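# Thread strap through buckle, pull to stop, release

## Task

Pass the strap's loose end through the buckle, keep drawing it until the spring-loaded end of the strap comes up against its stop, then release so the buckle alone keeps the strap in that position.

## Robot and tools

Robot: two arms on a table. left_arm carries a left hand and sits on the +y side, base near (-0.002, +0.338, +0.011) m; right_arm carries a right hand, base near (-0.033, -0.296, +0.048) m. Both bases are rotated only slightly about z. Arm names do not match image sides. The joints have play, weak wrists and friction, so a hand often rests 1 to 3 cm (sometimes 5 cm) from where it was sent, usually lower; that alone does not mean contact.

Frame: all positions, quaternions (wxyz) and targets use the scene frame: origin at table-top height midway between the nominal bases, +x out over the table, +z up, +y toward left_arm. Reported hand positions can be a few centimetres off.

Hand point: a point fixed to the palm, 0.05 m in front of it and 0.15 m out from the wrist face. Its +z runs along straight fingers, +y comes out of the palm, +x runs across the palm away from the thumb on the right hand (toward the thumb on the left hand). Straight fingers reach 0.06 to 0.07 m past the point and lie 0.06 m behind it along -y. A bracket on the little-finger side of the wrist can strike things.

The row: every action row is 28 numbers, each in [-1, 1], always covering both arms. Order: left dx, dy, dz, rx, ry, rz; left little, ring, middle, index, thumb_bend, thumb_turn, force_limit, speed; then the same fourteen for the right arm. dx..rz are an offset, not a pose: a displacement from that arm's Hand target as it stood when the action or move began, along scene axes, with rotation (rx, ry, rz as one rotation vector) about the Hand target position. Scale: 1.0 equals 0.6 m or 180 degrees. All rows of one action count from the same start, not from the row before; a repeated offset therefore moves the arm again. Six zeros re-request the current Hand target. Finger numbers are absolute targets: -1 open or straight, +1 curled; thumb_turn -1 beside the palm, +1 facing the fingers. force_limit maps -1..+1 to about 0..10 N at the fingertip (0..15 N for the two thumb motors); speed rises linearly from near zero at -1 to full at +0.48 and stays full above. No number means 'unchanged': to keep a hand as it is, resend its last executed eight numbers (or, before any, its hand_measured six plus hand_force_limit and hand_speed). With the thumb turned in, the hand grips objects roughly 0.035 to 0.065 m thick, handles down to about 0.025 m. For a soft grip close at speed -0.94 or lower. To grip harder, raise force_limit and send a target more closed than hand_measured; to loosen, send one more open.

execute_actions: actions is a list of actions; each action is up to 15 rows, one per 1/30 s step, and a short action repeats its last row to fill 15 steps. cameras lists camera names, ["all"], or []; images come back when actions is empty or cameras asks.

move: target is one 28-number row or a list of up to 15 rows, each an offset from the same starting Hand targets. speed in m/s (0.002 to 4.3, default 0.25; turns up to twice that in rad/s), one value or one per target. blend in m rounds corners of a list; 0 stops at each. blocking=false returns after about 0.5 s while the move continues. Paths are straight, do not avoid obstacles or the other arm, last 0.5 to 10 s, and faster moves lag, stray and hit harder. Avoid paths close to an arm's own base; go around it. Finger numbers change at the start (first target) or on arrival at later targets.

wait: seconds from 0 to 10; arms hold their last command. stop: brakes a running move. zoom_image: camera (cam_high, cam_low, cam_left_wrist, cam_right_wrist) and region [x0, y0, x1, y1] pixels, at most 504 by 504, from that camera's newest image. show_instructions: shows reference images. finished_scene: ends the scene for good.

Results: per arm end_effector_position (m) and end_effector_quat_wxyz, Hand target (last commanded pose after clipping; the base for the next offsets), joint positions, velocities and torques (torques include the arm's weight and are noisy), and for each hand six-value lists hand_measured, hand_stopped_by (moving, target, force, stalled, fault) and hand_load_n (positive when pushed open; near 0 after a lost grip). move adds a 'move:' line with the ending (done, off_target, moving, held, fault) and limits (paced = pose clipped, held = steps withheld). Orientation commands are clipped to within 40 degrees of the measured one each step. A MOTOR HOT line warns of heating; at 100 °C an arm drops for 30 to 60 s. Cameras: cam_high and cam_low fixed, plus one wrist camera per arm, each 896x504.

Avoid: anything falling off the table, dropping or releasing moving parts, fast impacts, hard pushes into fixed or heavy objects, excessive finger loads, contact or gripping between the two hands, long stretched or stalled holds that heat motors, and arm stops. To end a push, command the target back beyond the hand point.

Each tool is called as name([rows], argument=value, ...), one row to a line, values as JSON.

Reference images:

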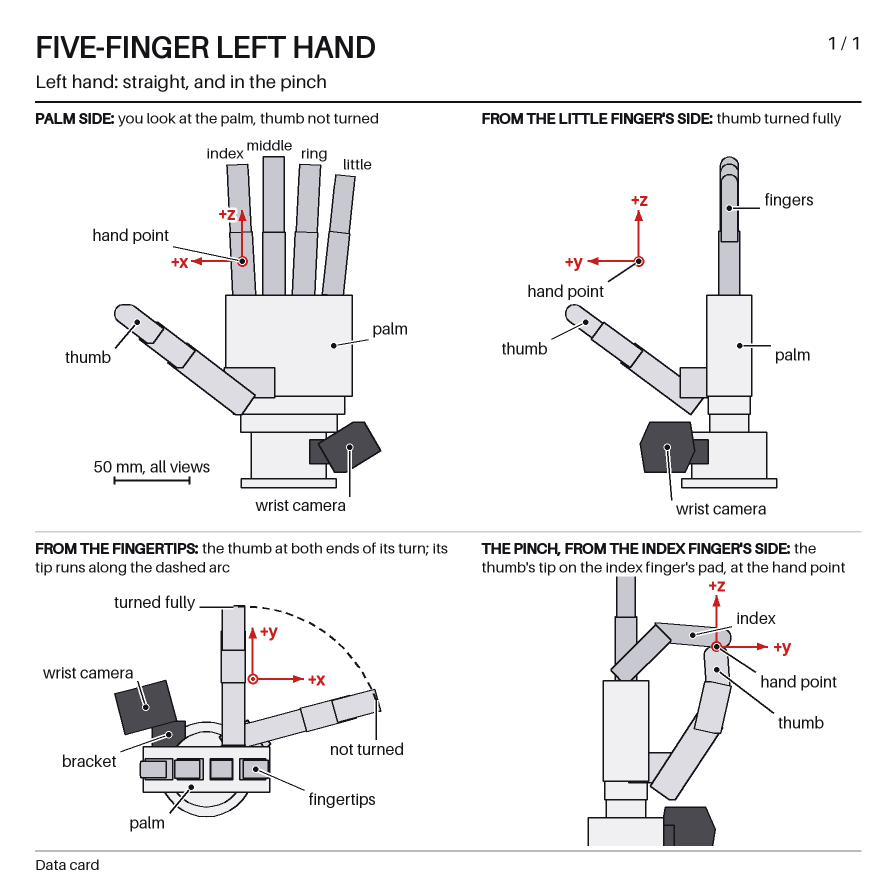

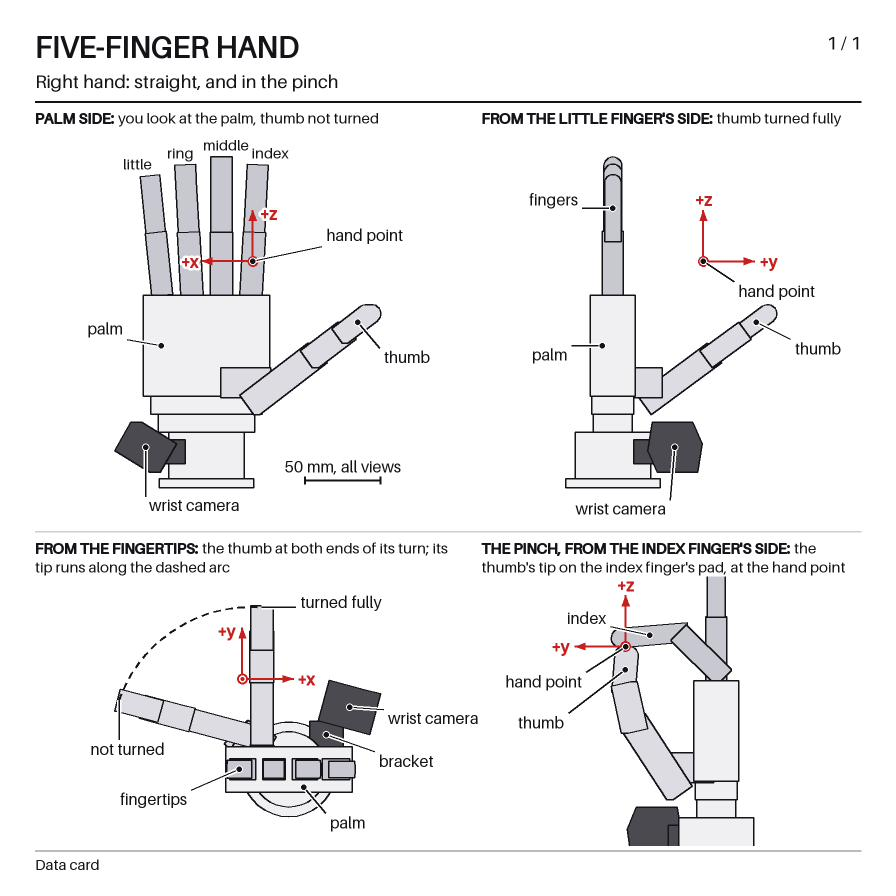

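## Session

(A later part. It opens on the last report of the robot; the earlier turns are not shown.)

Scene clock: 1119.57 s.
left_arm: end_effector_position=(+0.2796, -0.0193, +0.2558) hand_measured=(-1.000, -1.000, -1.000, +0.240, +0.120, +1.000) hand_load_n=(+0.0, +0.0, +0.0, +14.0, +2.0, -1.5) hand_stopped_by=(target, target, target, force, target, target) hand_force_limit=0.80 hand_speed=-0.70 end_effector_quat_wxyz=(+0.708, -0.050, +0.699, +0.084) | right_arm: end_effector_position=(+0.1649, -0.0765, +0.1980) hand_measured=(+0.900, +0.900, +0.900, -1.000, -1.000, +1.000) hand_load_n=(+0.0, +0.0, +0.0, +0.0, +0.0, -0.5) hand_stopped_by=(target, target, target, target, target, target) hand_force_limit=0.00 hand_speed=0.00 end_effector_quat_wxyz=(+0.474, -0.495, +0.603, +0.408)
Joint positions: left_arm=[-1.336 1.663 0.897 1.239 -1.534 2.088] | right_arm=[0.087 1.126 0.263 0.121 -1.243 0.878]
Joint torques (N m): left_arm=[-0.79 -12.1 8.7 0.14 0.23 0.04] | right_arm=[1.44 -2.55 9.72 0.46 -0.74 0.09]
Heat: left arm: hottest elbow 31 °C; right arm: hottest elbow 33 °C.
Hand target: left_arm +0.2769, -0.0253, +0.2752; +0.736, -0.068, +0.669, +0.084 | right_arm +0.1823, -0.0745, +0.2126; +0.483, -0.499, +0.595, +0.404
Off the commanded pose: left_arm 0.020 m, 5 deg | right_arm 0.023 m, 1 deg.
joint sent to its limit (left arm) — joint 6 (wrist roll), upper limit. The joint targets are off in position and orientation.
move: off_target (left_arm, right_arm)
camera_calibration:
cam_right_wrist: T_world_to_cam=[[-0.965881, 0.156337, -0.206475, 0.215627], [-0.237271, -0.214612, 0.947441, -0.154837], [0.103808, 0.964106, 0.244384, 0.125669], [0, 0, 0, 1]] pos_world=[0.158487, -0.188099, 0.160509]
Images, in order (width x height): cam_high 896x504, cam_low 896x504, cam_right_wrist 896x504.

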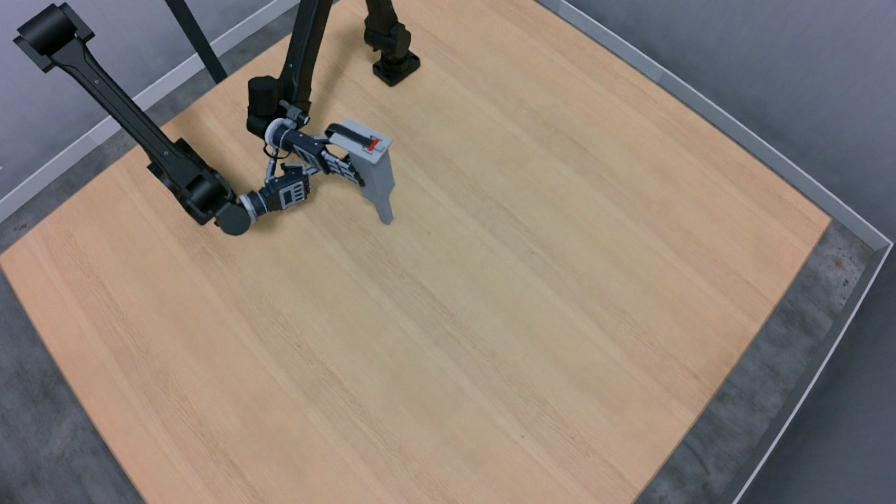

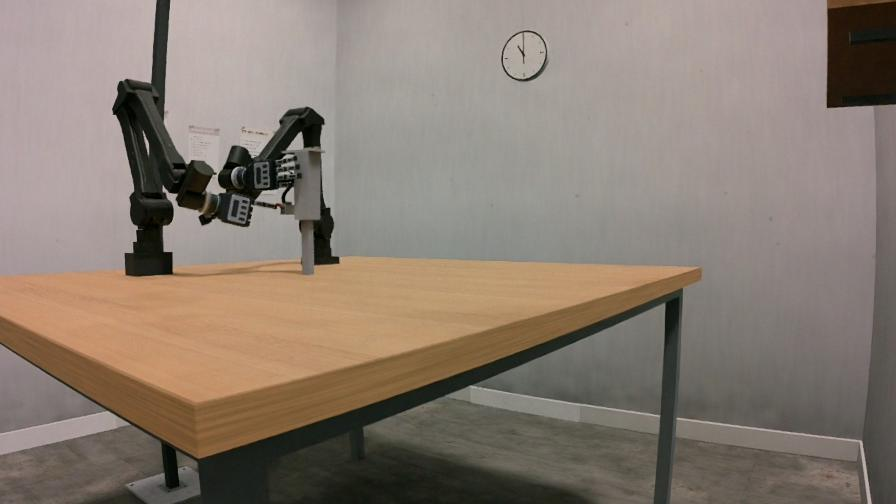

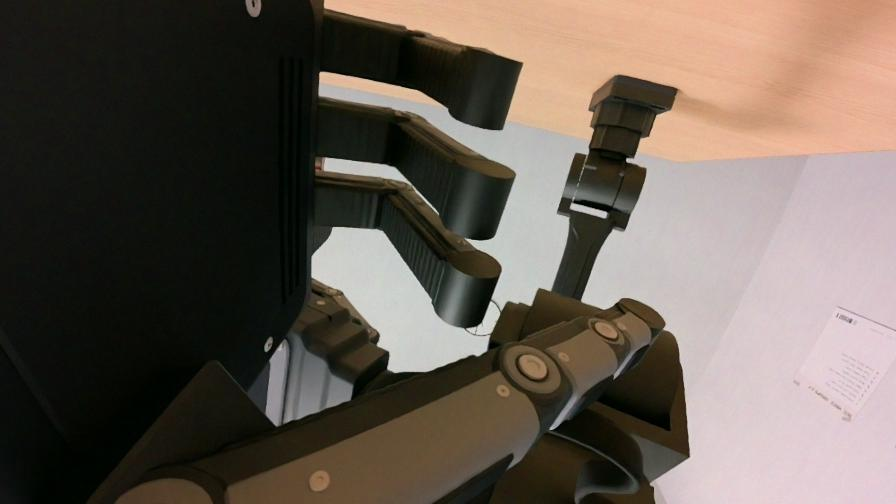

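move([
  [0,0,0,0,0,0,-1,-1,-1,0.6,0.12,1,0.8,-0.7,0.02,0.0,0.0,0,0,0,0.9,0.9,0.9,-1,-1,1,0,0],
], cameras=["cam_high","cam_low","cam_right_wrist"], speed=0.04)

zoom_image(camera="cam_low", region=[265, 180, 305, 220])

zoom_image(camera="cam_high", region=[320, 130, 370, 180])

Scene clock: 1126.03 s.
left_arm: end_effector_position=(+0.2796, -0.0193, +0.2558) hand_measured=(-1.000, -1.000, -1.000, +0.240, +0.120, +1.000) hand_load_n=(+0.0, +0.0, +0.0, +14.0, +2.0, -1.0) hand_stopped_by=(target, target, target, force, target, target) hand_force_limit=0.80 hand_speed=-0.70 end_effector_quat_wxyz=(+0.708, -0.050, +0.699, +0.084) | right_arm: end_effector_position=(+0.1755, -0.0757, +0.1978) hand_measured=(+0.900, +0.900, +0.900, -1.000, -1.000, +1.000) hand_load_n=(+0.0, +0.0, +0.0, -0.5, +0.0, -0.5) hand_stopped_by=(target, target, target, target, target, target) hand_force_limit=0.00 hand_speed=0.00 end_effector_quat_wxyz=(+0.470, -0.493, +0.606, +0.411)
Joint positions: left_arm=[-1.336 1.663 0.897 1.239 -1.534 2.088] | right_arm=[0.087 1.168 0.29 0.121 -1.243 0.878]
Joint torques (N m): left_arm=[-0.79 -12.1 8.66 0.16 0.22 0.04] | right_arm=[1.14 -3.08 9.77 0.66 -0.86 0.02]
Heat: left arm: hottest elbow 31 °C; right arm: hottest elbow 33 °C.
Hand target: left_arm +0.2769, -0.0253, +0.2752; +0.736, -0.068, +0.669, +0.084 | right_arm +0.1943, -0.0745, +0.2126; +0.483, -0.499, +0.595, +0.404
Off the commanded pose: left_arm 0.020 m, 5 deg | right_arm 0.024 m, 2 deg.
joint sent to its limit (left arm) — joint 6 (wrist roll), upper limit. The joint targets are off in position and orientation.
move: off_target (left_arm, right_arm)
camera_calibration:
cam_right_wrist: T_world_to_cam=[[-0.968641, 0.156113, -0.193297, 0.223585], [-0.224185, -0.213704, 0.950827, -0.154981], [0.107128, 0.964344, 0.242001, 0.12379], [0, 0, 0, 1]] pos_world=[0.168568, -0.1874, 0.160621]
Images, in order (width x height): cam_high 896x504, cam_low 896x504, cam_right_wrist 896x504.

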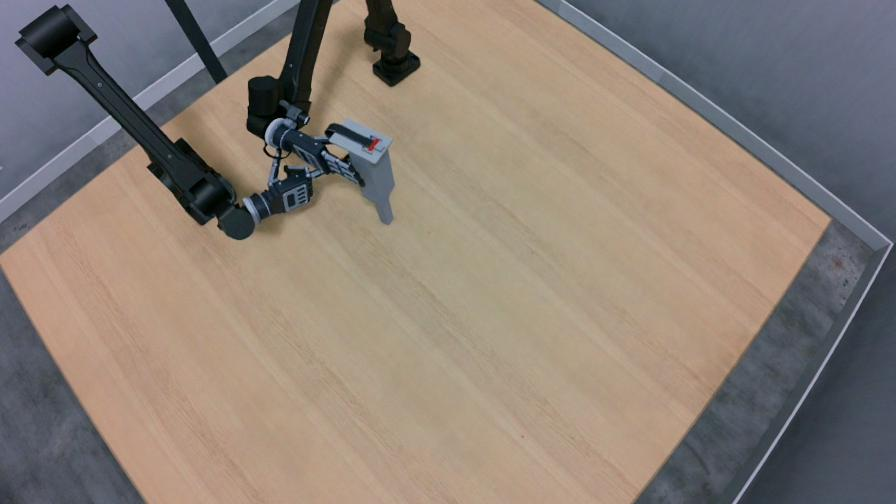

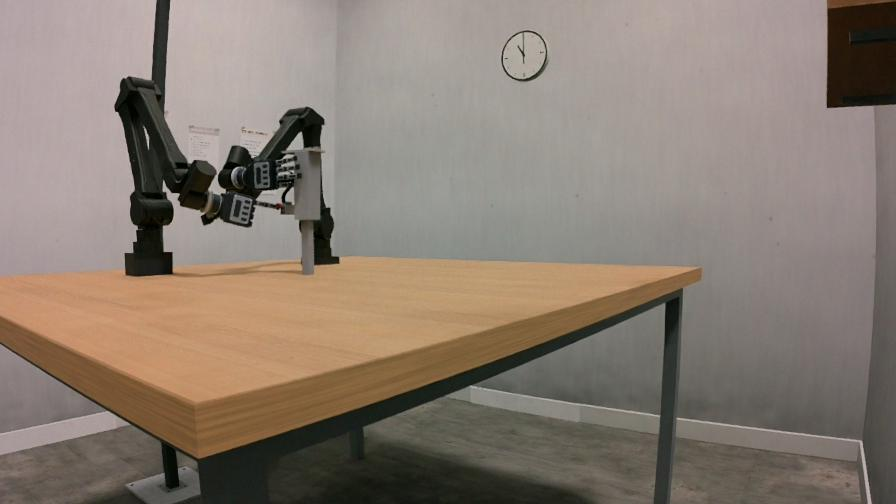

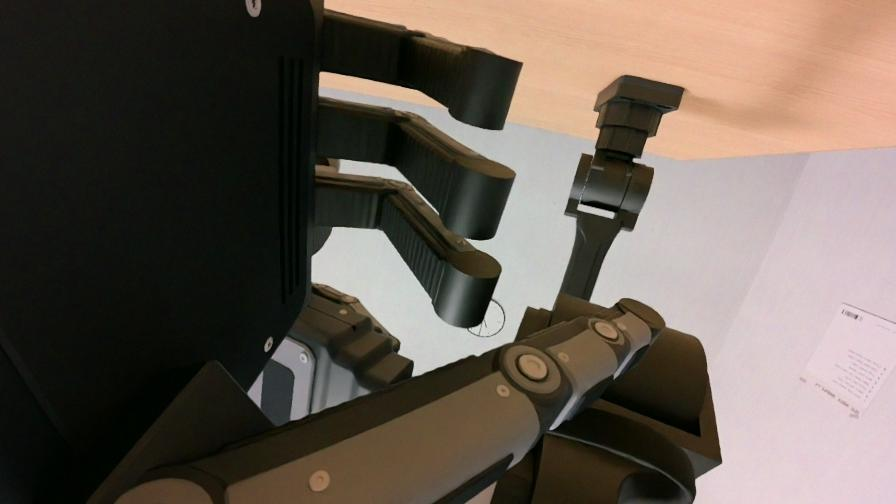

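Scaled by 12.600.

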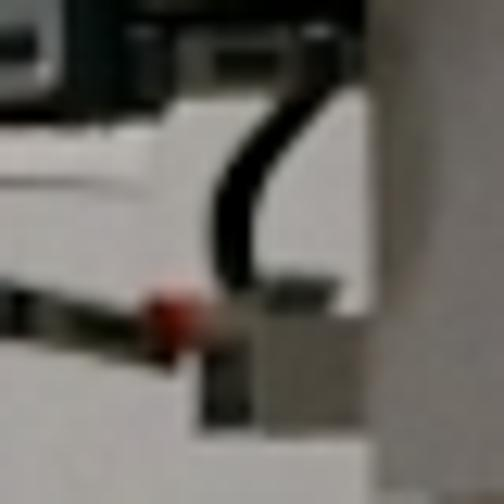

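Scaled by 10.080.

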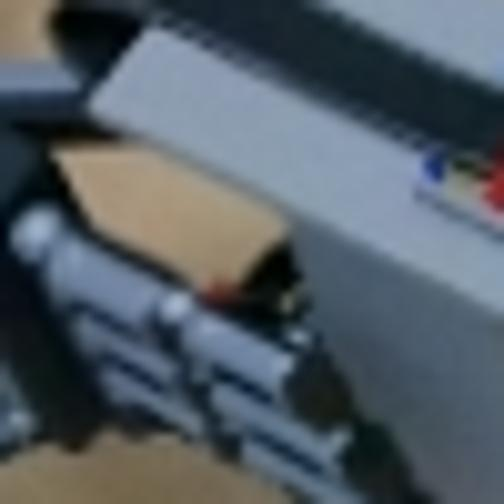

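move([
  [0,0,0,0,0,0,-1,-1,-1,0.6,0.12,1,0.8,-0.7,0.006,0.0,0.012,0,0,0,0.9,0.9,0.9,-1,-1,1,0,0],
], cameras=["cam_high","cam_low"], speed=0.04)

zoom_image(camera="cam_low", region=[270, 190, 295, 215])

zoom_image(camera="cam_high", region=[330, 145, 360, 170])

Scene clock: 1135.90 s.
left_arm: end_effector_position=(+0.2796, -0.0193, +0.2558) hand_measured=(-1.000, -1.000, -1.000, +0.240, +0.120, +1.000) hand_load_n=(+0.0, +0.0, +0.0, +14.0, +2.0, -1.0) hand_stopped_by=(target, target, target, force, target, target) hand_force_limit=0.80 hand_speed=-0.70 end_effector_quat_wxyz=(+0.708, -0.050, +0.699, +0.084) | right_arm: end_effector_position=(+0.1768, -0.0753, +0.1994) hand_measured=(+0.900, +0.900, +0.900, -1.000, -1.000, +1.000) hand_load_n=(+0.0, +0.0, +0.0, -1.0, +0.0, -0.5) hand_stopped_by=(target, target, target, target, target, target) hand_force_limit=0.00 hand_speed=0.00 end_effector_quat_wxyz=(+0.464, -0.490, +0.610, +0.415)
Joint positions: left_arm=[-1.336 1.663 0.897 1.239 -1.534 2.088] | right_arm=[0.089 1.168 0.299 0.095 -1.243 0.878]
Joint torques (N m): left_arm=[-0.85 -12.1 8.72 0.14 0.22 0.03] | right_arm=[1.08 -4.19 10.41 0.35 -0.92 0.01]
Heat: left arm: hottest elbow 31 °C; right arm: hottest elbow 34 °C.
Hand target: left_arm +0.2769, -0.0253, +0.2752; +0.736, -0.068, +0.669, +0.084 | right_arm +0.1979, -0.0745, +0.2198; +0.483, -0.499, +0.595, +0.404
Off the commanded pose: left_arm 0.020 m, 5 deg | right_arm 0.029 m, 3 deg.
joint sent to its limit (left arm) — joint 6 (wrist roll), upper limit. The joint targets are off in position and orientation.
move: off_target (left_arm, right_arm)
Images, in order (width x height): cam_high 896x504, cam_low 896x504.

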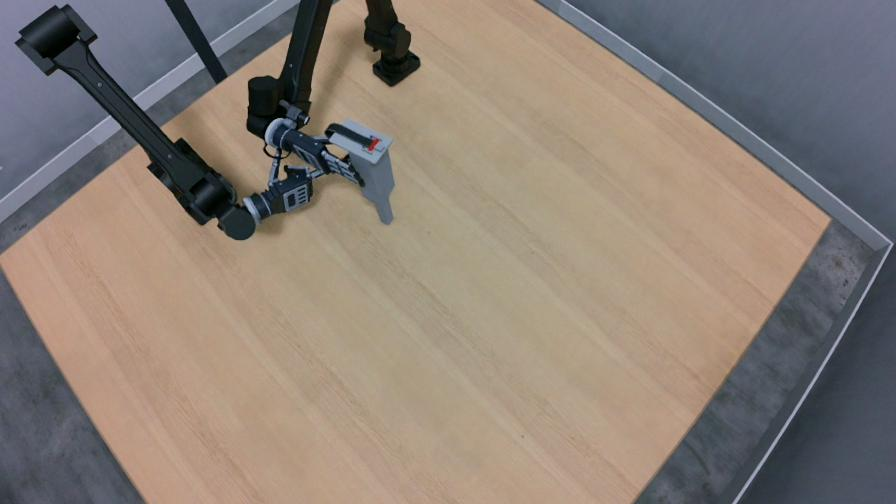

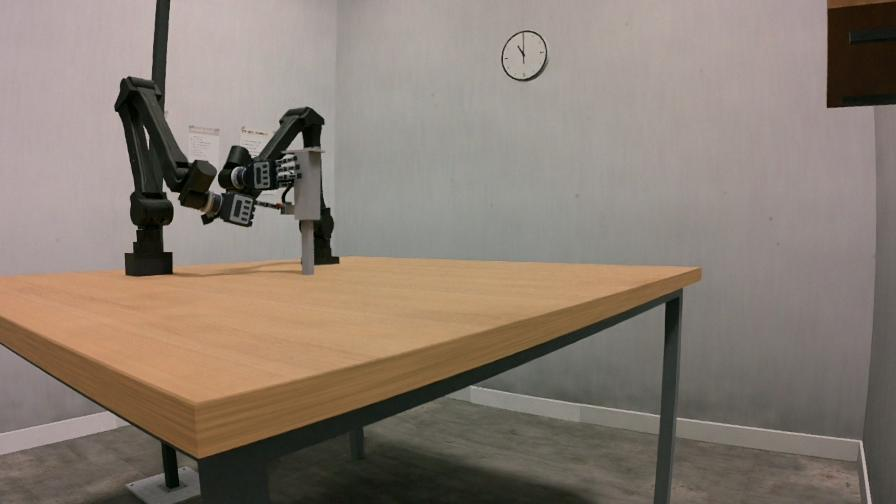

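Scaled by 20.160.

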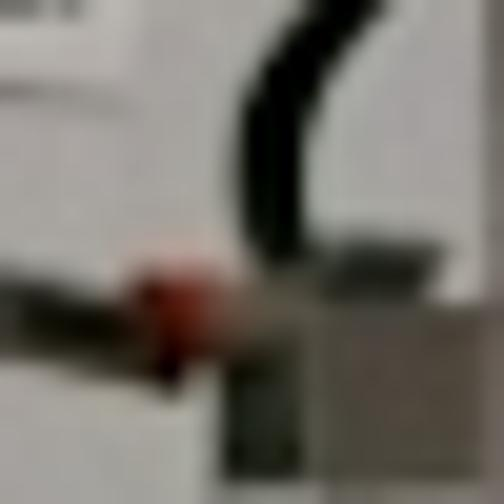

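Scaled by 16.800.

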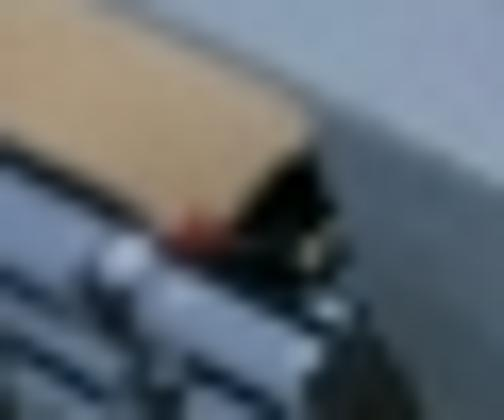

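move([
  [0,0,0,0,0,0,-1,-1,-1,0.6,0.12,1,0.8,-0.7,0.015,0.0,0.008,0,0,0,0.9,0.9,0.9,-1,-1,1,0,0],
], cameras=["cam_high","cam_low"], speed=0.04)

zoom_image(camera="cam_low", region=[270, 190, 295, 215])

Scene clock: 1145.00 s.
left_arm: end_effector_position=(+0.2796, -0.0193, +0.2558) hand_measured=(-1.000, -1.000, -1.000, +0.240, +0.120, +1.000) hand_load_n=(+0.0, +0.0, +0.0, +13.5, +2.5, -1.0) hand_stopped_by=(target, target, target, force, target, target) hand_force_limit=0.80 hand_speed=-0.70 end_effector_quat_wxyz=(+0.708, -0.050, +0.699, +0.084) | right_arm: end_effector_position=(+0.1832, -0.0748, +0.2050) hand_measured=(+0.900, +0.900, +0.900, -1.000, -1.000, +1.000) hand_load_n=(+0.0, +0.0, +0.0, -1.5, +0.0, -0.5) hand_stopped_by=(target, target, target, target, target, target) hand_force_limit=0.00 hand_speed=0.00 end_effector_quat_wxyz=(+0.464, -0.490, +0.610, +0.416)
Joint positions: left_arm=[-1.336 1.663 0.897 1.239 -1.534 2.088] | right_arm=[0.089 1.169 0.322 0.072 -1.245 0.878]
Joint torques (N m): left_arm=[-0.85 -11.93 8.72 0.17 0.22 0.04] | right_arm=[0.91 -3.43 10.95 0.42 -0.95 -0.04]
Heat: left arm: hottest elbow 31 °C; right arm: hottest elbow 33 °C.
Hand target: left_arm +0.2769, -0.0253, +0.2752; +0.736, -0.068, +0.669, +0.084 | right_arm +0.2069, -0.0745, +0.2246; +0.483, -0.499, +0.595, +0.404
Off the commanded pose: left_arm 0.020 m, 5 deg | right_arm 0.031 m, 3 deg.
joint sent to its limit (left arm) — joint 6 (wrist roll), upper limit. The joint targets are off in position and orientation.
move: off_target (left_arm, right_arm)
Images, in order (width x height): cam_high 896x504, cam_low 896x504.

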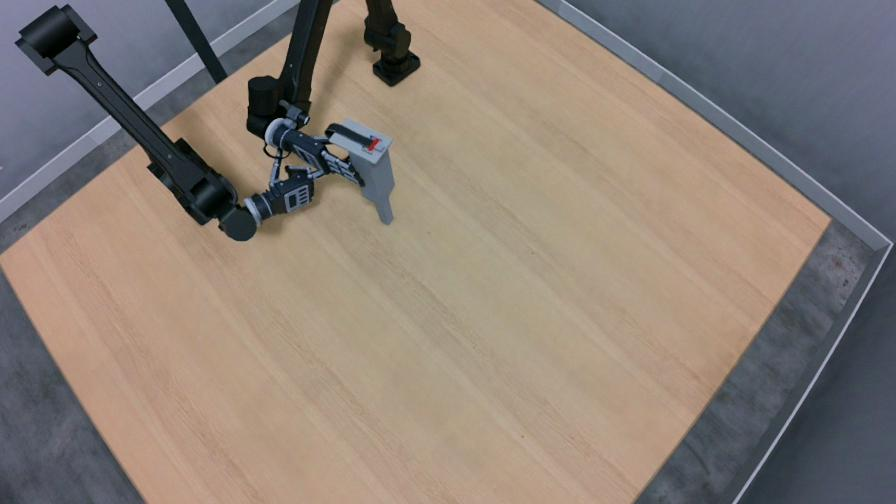

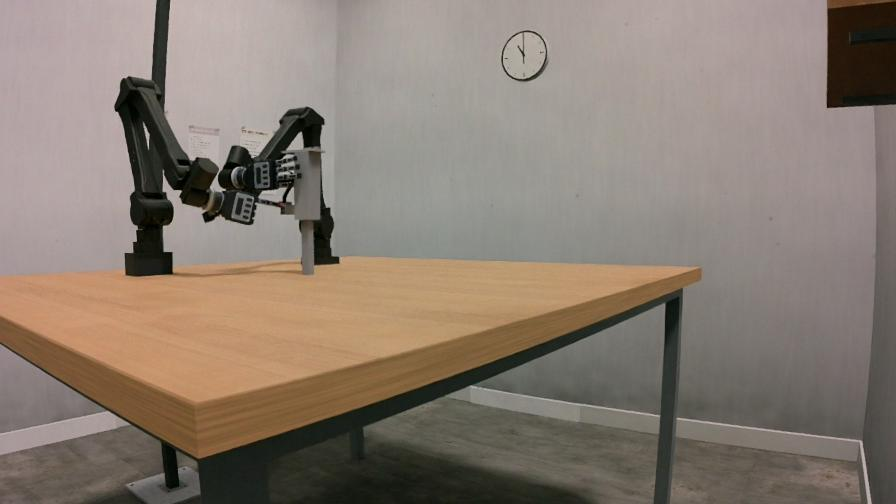

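Scaled by 20.160.

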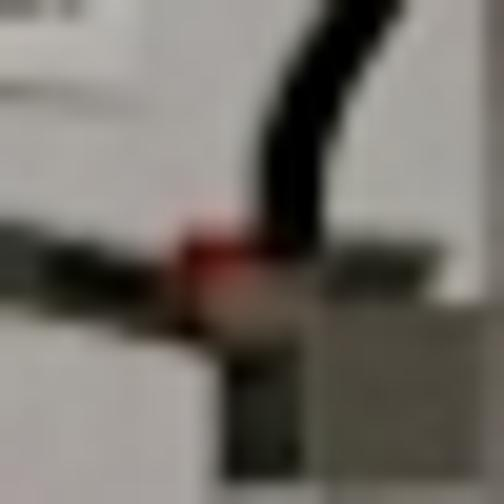

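wait(seconds=0.5, cameras=["cam_low","cam_high","cam_left_wrist","cam_right_wrist"])

zoom_image(camera="cam_low", region=[265, 170, 305, 225])

Scene clock: 1158.97 s.
left_arm: end_effector_position=(+0.2796, -0.0193, +0.2558) hand_measured=(-1.000, -1.000, -1.000, +0.240, +0.120, +1.000) hand_load_n=(+0.0, +0.0, +0.0, +13.5, +2.5, -1.0) hand_stopped_by=(target, target, target, force, target, target) hand_force_limit=0.80 hand_speed=-0.70 end_effector_quat_wxyz=(+0.708, -0.050, +0.699, +0.084) | right_arm: end_effector_position=(+0.1832, -0.0748, +0.2050) hand_measured=(+0.900, +0.900, +0.900, -1.000, -1.000, +1.000) hand_load_n=(+0.0, +0.0, +0.0, -2.0, +0.0, +0.0) hand_stopped_by=(target, target, target, target, target, target) hand_force_limit=0.00 hand_speed=0.00 end_effector_quat_wxyz=(+0.464, -0.490, +0.610, +0.416)
Joint positions: left_arm=[-1.336 1.663 0.897 1.239 -1.534 2.088] | right_arm=[0.089 1.169 0.322 0.072 -1.245 0.878]
Joint torques (N m): left_arm=[-0.85 -12.1 8.69 0.14 0.22 0.04] | right_arm=[0.85 -3.37 10.95 0.42 -0.95 -0.04]
Heat: left arm: hottest elbow 31 °C; right arm: hottest elbow 33 °C.
Hand target: left_arm +0.2769, -0.0253, +0.2752; +0.736, -0.068, +0.669, +0.084 | right_arm +0.2069, -0.0745, +0.2246; +0.483, -0.499, +0.595, +0.404
Off the commanded pose: left_arm 0.020 m, 5 deg | right_arm 0.031 m, 3 deg.
wait: 0.50 s; at rest from the start
camera_calibration:
cam_left_wrist: T_world_to_cam=[[0.19907, -0.918064, -0.342826, 0.0185669], [-0.503633, 0.204254, -0.839425, 0.364853], [0.84067, 0.339763, -0.421706, -0.00625717], [0, 0, 0, 1]] pos_world=[0.185316, -0.0553514, 0.309994]
cam_right_wrist: T_world_to_cam=[[-0.972452, 0.153492, -0.175433, 0.229091], [-0.206034, -0.213975, 0.954864, -0.164032], [0.109026, 0.964705, 0.239705, 0.120493], [0, 0, 0, 1]] pos_world=[0.175847, -0.186503, 0.167935]

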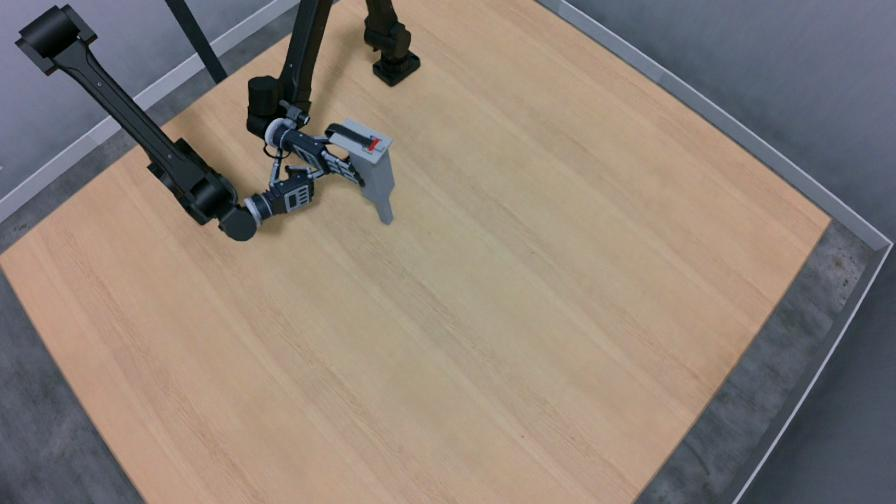

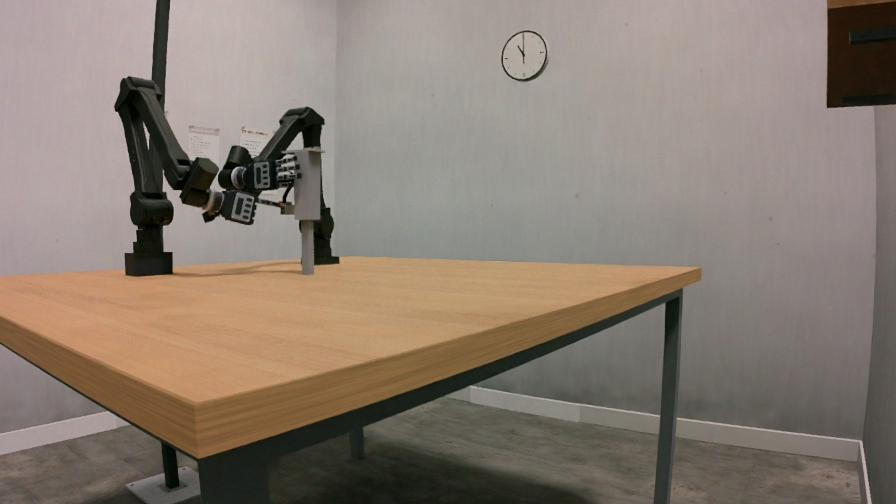

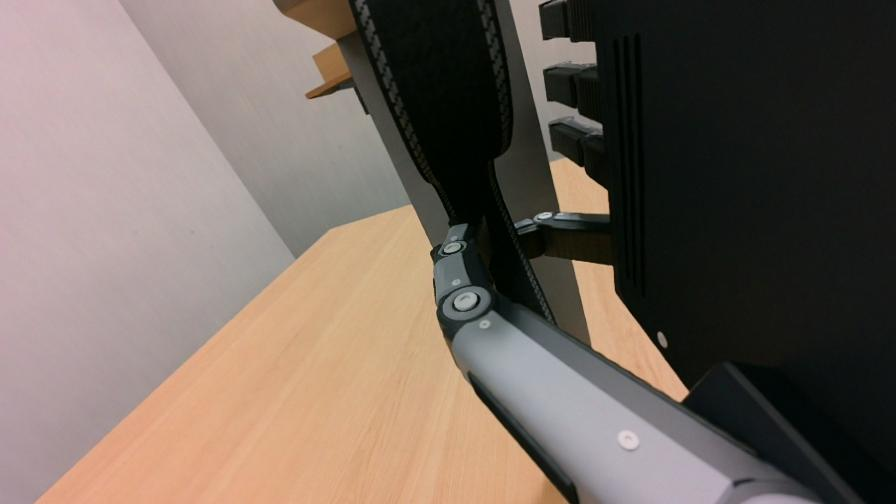

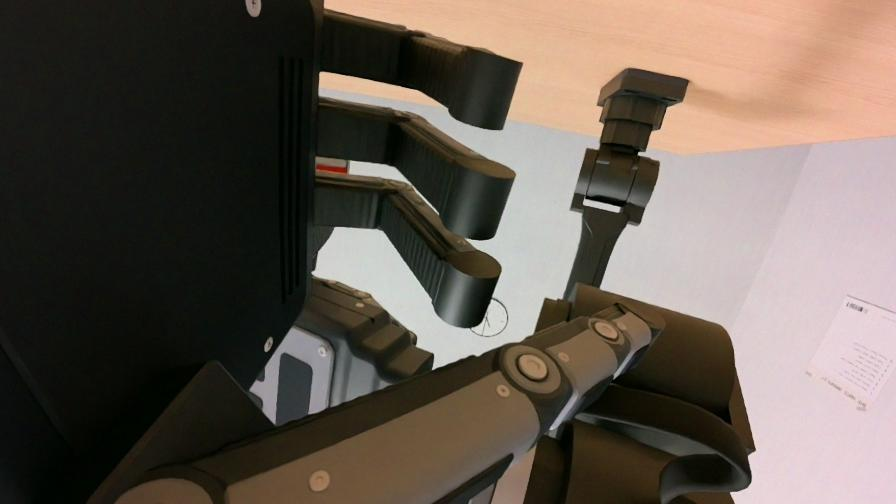

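Scaled by 9.164.

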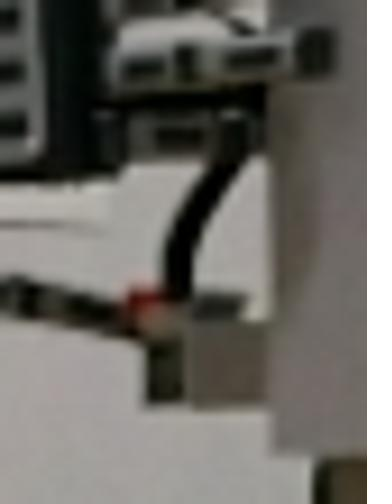

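move(target=[0,0,-0.0417,0,0,0,-1,-1,-1,0.6,0.12,1,0.8,-0.7,0,0,0,0,0,0,0.9,0.9,0.9,-1,-1,1,0,0], speed=0.04, cameras=["cam_low","cam_left_wrist"])

zoom_image(camera="cam_low", region=[265, 170, 305, 225])

Scene clock: 1165.63 s.
left_arm: end_effector_position=(+0.2801, -0.0215, +0.2468) hand_measured=(-1.000, -1.000, -1.000, +0.240, +0.120, +1.000) hand_load_n=(+0.0, +0.0, +0.0, +13.5, +2.0, -1.0) hand_stopped_by=(target, target, target, force, target, target) hand_force_limit=0.80 hand_speed=-0.70 end_effector_quat_wxyz=(+0.709, -0.058, +0.699, +0.077) | right_arm: end_effector_position=(+0.1832, -0.0748, +0.2050) hand_measured=(+0.900, +0.900, +0.900, -1.000, -1.000, +1.000) hand_load_n=(+0.0, +0.0, +0.0, -2.0, +0.0, -0.5) hand_stopped_by=(target, target, target, target, target, target) hand_force_limit=0.00 hand_speed=0.00 end_effector_quat_wxyz=(+0.464, -0.490, +0.610, +0.416)
Joint positions: left_arm=[-1.336 1.687 0.897 1.283 -1.534 2.088] | right_arm=[0.089 1.169 0.322 0.072 -1.245 0.878]
Joint torques (N m): left_arm=[-0.91 -10.46 6.76 1.03 0.25 0.04] | right_arm=[0.85 -3.37 10.95 0.42 -0.95 -0.04]
Heat: left arm: hottest elbow 31 °C; right arm: hottest elbow 33 °C.
Hand target: left_arm +0.2769, -0.0253, +0.2502; +0.736, -0.068, +0.669, +0.084 | right_arm +0.2069, -0.0745, +0.2246; +0.483, -0.499, +0.595, +0.404
Off the commanded pose: left_arm 0.006 m, 5 deg | right_arm 0.031 m, 3 deg.
joint sent to its limit (left arm) — joint 6 (wrist roll), upper limit. The joint targets are off in position and orientation.
move: off_target (left_arm, right_arm)
camera_calibration:
cam_left_wrist: T_world_to_cam=[[0.200569, -0.924559, -0.323981, 0.00807011], [-0.499921, 0.187814, -0.845461, 0.358095], [0.842526, 0.331538, -0.424537, -0.0096442], [0, 0, 0, 1]] pos_world=[0.185526, -0.0565966, 0.301276]
Images, in order (width x height): cam_low 896x504, cam_left_wrist 896x504.

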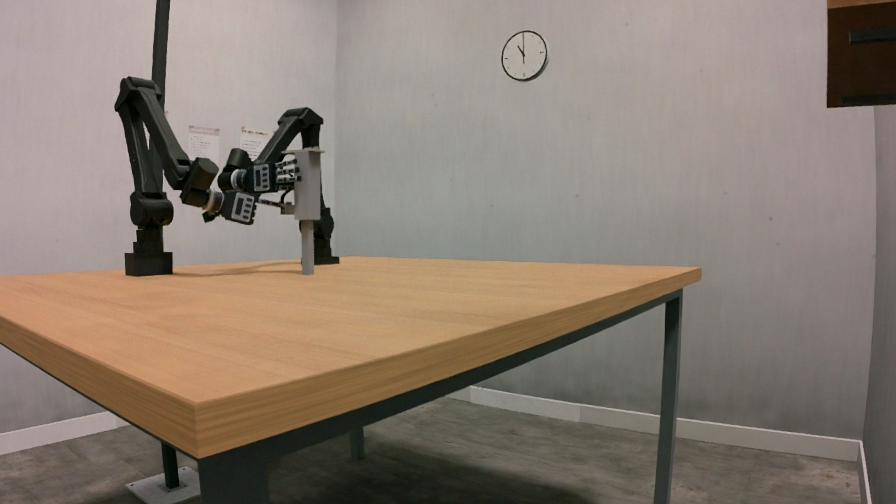

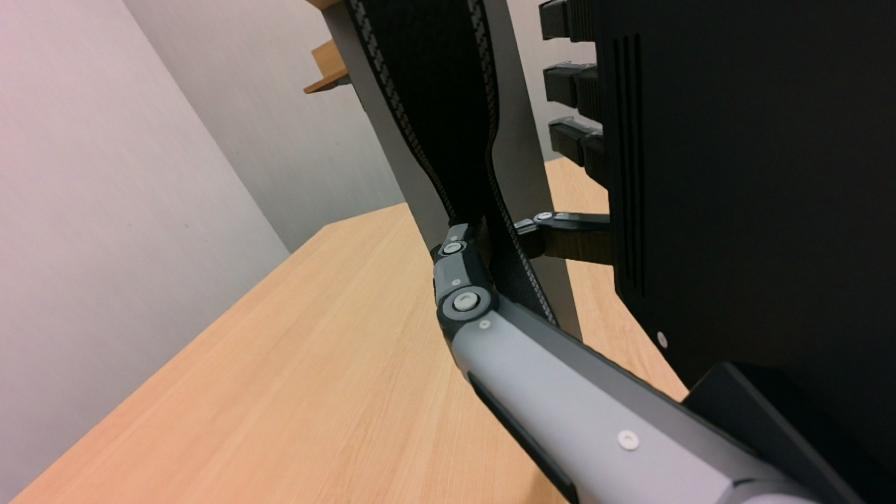

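Scaled by 9.164.

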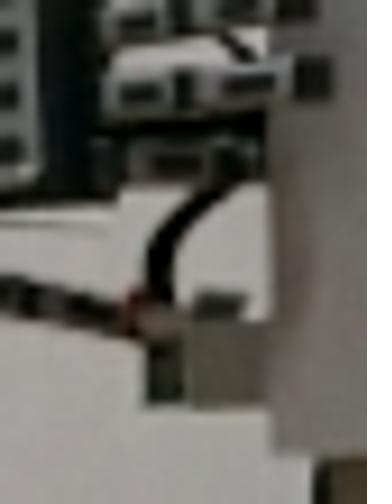

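zoom_image(camera="cam_low", region=[274, 188, 296, 218])

move(target=[0,0,0.0333,0,0,0,-1,-1,-1,0.6,0.12,1,0.8,-0.7,0,0,0,0,0,0,0.9,0.9,0.9,-1,-1,1,0,0], speed=0.04, cameras=["cam_low","cam_high"])

zoom_image(camera="cam_low", region=[274, 188, 296, 218])

zoom_image(camera="cam_high", region=[315, 130, 365, 190])

Scaled by 16.800.

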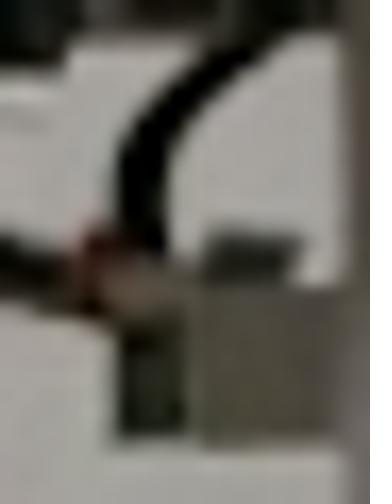

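Scene clock: 1179.30 s.
left_arm: end_effector_position=(+0.2798, -0.0202, +0.2524) hand_measured=(-1.000, -1.000, -1.000, +0.240, +0.120, +1.000) hand_load_n=(+0.0, +0.0, +0.0, +13.5, +2.0, -1.5) hand_stopped_by=(target, target, target, force, target, target) hand_force_limit=0.80 hand_speed=-0.70 end_effector_quat_wxyz=(+0.708, -0.052, +0.699, +0.082) | right_arm: end_effector_position=(+0.1832, -0.0748, +0.2050) hand_measured=(+0.900, +0.900, +0.900, -1.000, -1.000, +1.000) hand_load_n=(+0.0, +0.0, +0.0, -1.5, +0.0, -0.5) hand_stopped_by=(target, target, target, target, target, target) hand_force_limit=0.00 hand_speed=0.00 end_effector_quat_wxyz=(+0.464, -0.490, +0.610, +0.416)
Joint positions: left_arm=[-1.336 1.672 0.897 1.252 -1.534 2.088] | right_arm=[0.089 1.169 0.322 0.072 -1.245 0.878]
Joint torques (N m): left_arm=[-0.85 -12.04 8.25 0.18 0.23 0.03] | right_arm=[0.85 -3.37 10.96 0.42 -0.95 -0.04]
Heat: left arm: hottest elbow 30 °C; right arm: hottest elbow 33 °C.
Hand target: left_arm +0.2769, -0.0253, +0.2702; +0.736, -0.068, +0.669, +0.084 | right_arm +0.2069, -0.0745, +0.2246; +0.483, -0.499, +0.595, +0.404
Off the commanded pose: left_arm 0.019 m, 5 deg | right_arm 0.031 m, 3 deg.
joint sent to its limit (left arm) — joint 6 (wrist roll), upper limit. The joint targets are off in position and orientation.
move: off_target (left_arm, right_arm)
Images, in order (width x height): cam_high 896x504, cam_low 896x504.

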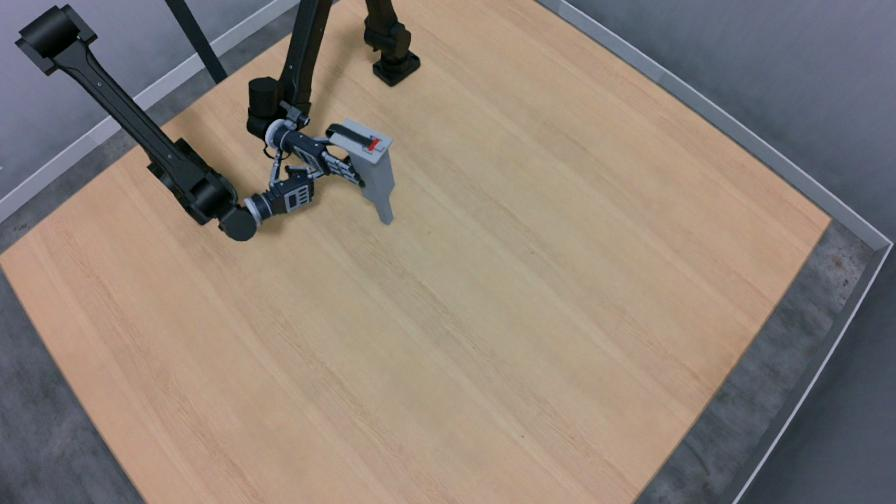

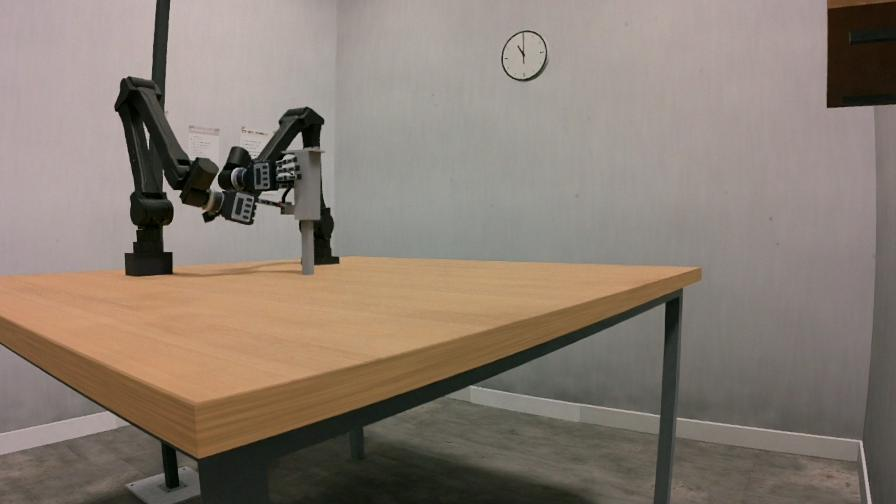

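Scaled by 16.800.

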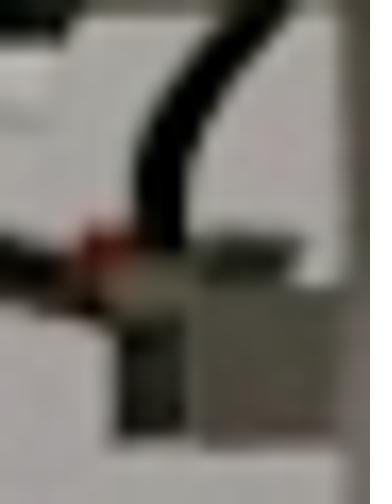

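Scaled by 8.400.

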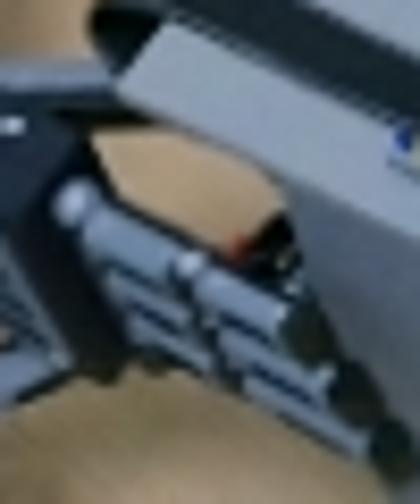

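move(target=[0,0,0.0167,0,0,0,-1,-1,-1,0.6,0.12,1,0.8,-0.7,0,0,0.02,0,0,0,0.9,0.9,0.9,-1,-1,1,0,0], speed=0.04, cameras=["cam_low","cam_high"])

zoom_image(camera="cam_low", region=[274, 188, 296, 218])

Scene clock: 1197.17 s.
left_arm: end_effector_position=(+0.2793, -0.0182, +0.2598) hand_measured=(-1.000, -1.000, -1.000, +0.240, +0.120, +1.000) hand_load_n=(+0.0, +0.0, +0.5, +13.5, +2.0, -1.0) hand_stopped_by=(target, target, target, force, target, target) hand_force_limit=0.80 hand_speed=-0.70 end_effector_quat_wxyz=(+0.708, -0.049, +0.699, +0.085) | right_arm: end_effector_position=(+0.1842, -0.0747, +0.2103) hand_measured=(+0.900, +0.900, +0.900, -1.000, -1.000, +1.000) hand_load_n=(+0.0, +0.0, +0.0, -1.5, +0.0, +0.0) hand_stopped_by=(target, target, target, target, target, target) hand_force_limit=0.00 hand_speed=0.00 end_effector_quat_wxyz=(+0.454, -0.484, +0.617, +0.423)
Joint positions: left_arm=[-1.336 1.652 0.897 1.223 -1.534 2.088] | right_arm=[0.089 1.156 0.338 0.014 -1.246 0.878]
Joint torques (N m): left_arm=[-0.73 -12.04 9.14 0.2 0.21 0.04] | right_arm=[0.91 -5.36 11.12 0.4 -0.87 -0.05]
Heat: left arm: hottest elbow 30 °C; right arm: hottest elbow 34 °C.
Hand target: left_arm +0.2769, -0.0253, +0.2802; +0.736, -0.068, +0.669, +0.084 | right_arm +0.2069, -0.0745, +0.2366; +0.483, -0.499, +0.595, +0.404
Off the commanded pose: left_arm 0.022 m, 5 deg | right_arm 0.035 m, 5 deg.
joint sent to its limit (left arm) — joint 6 (wrist roll), upper limit. The joint targets are off in position and orientation.
move: off_target (left_arm, right_arm)
Images, in order (width x height): cam_high 896x504, cam_low 896x504.

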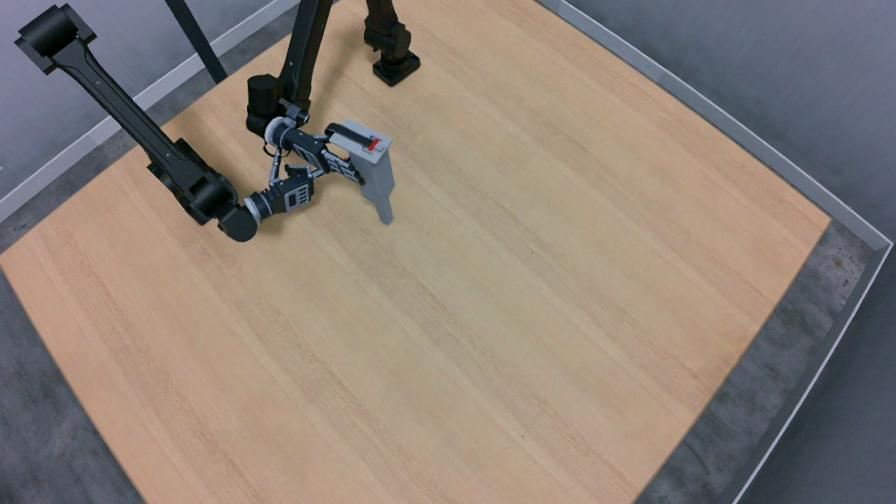

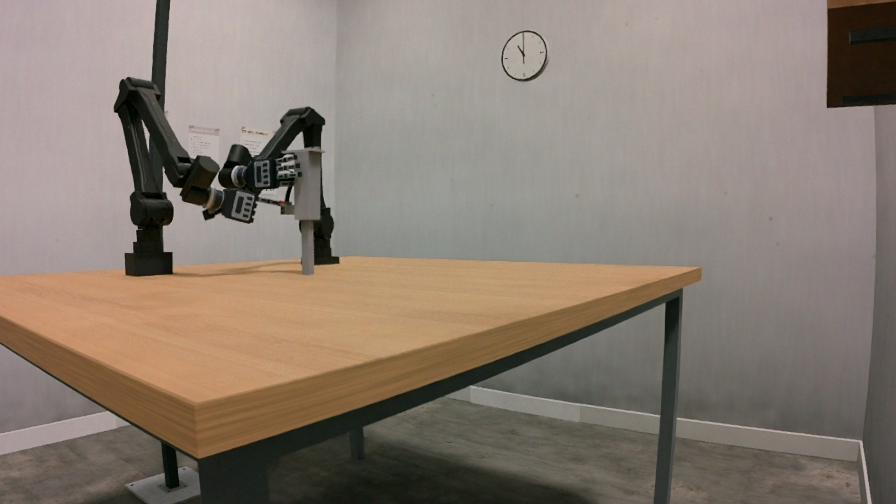

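Scaled by 16.800.

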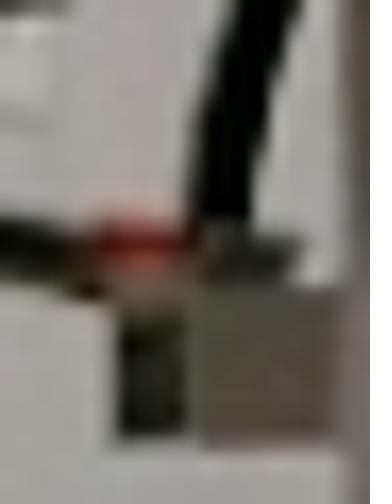

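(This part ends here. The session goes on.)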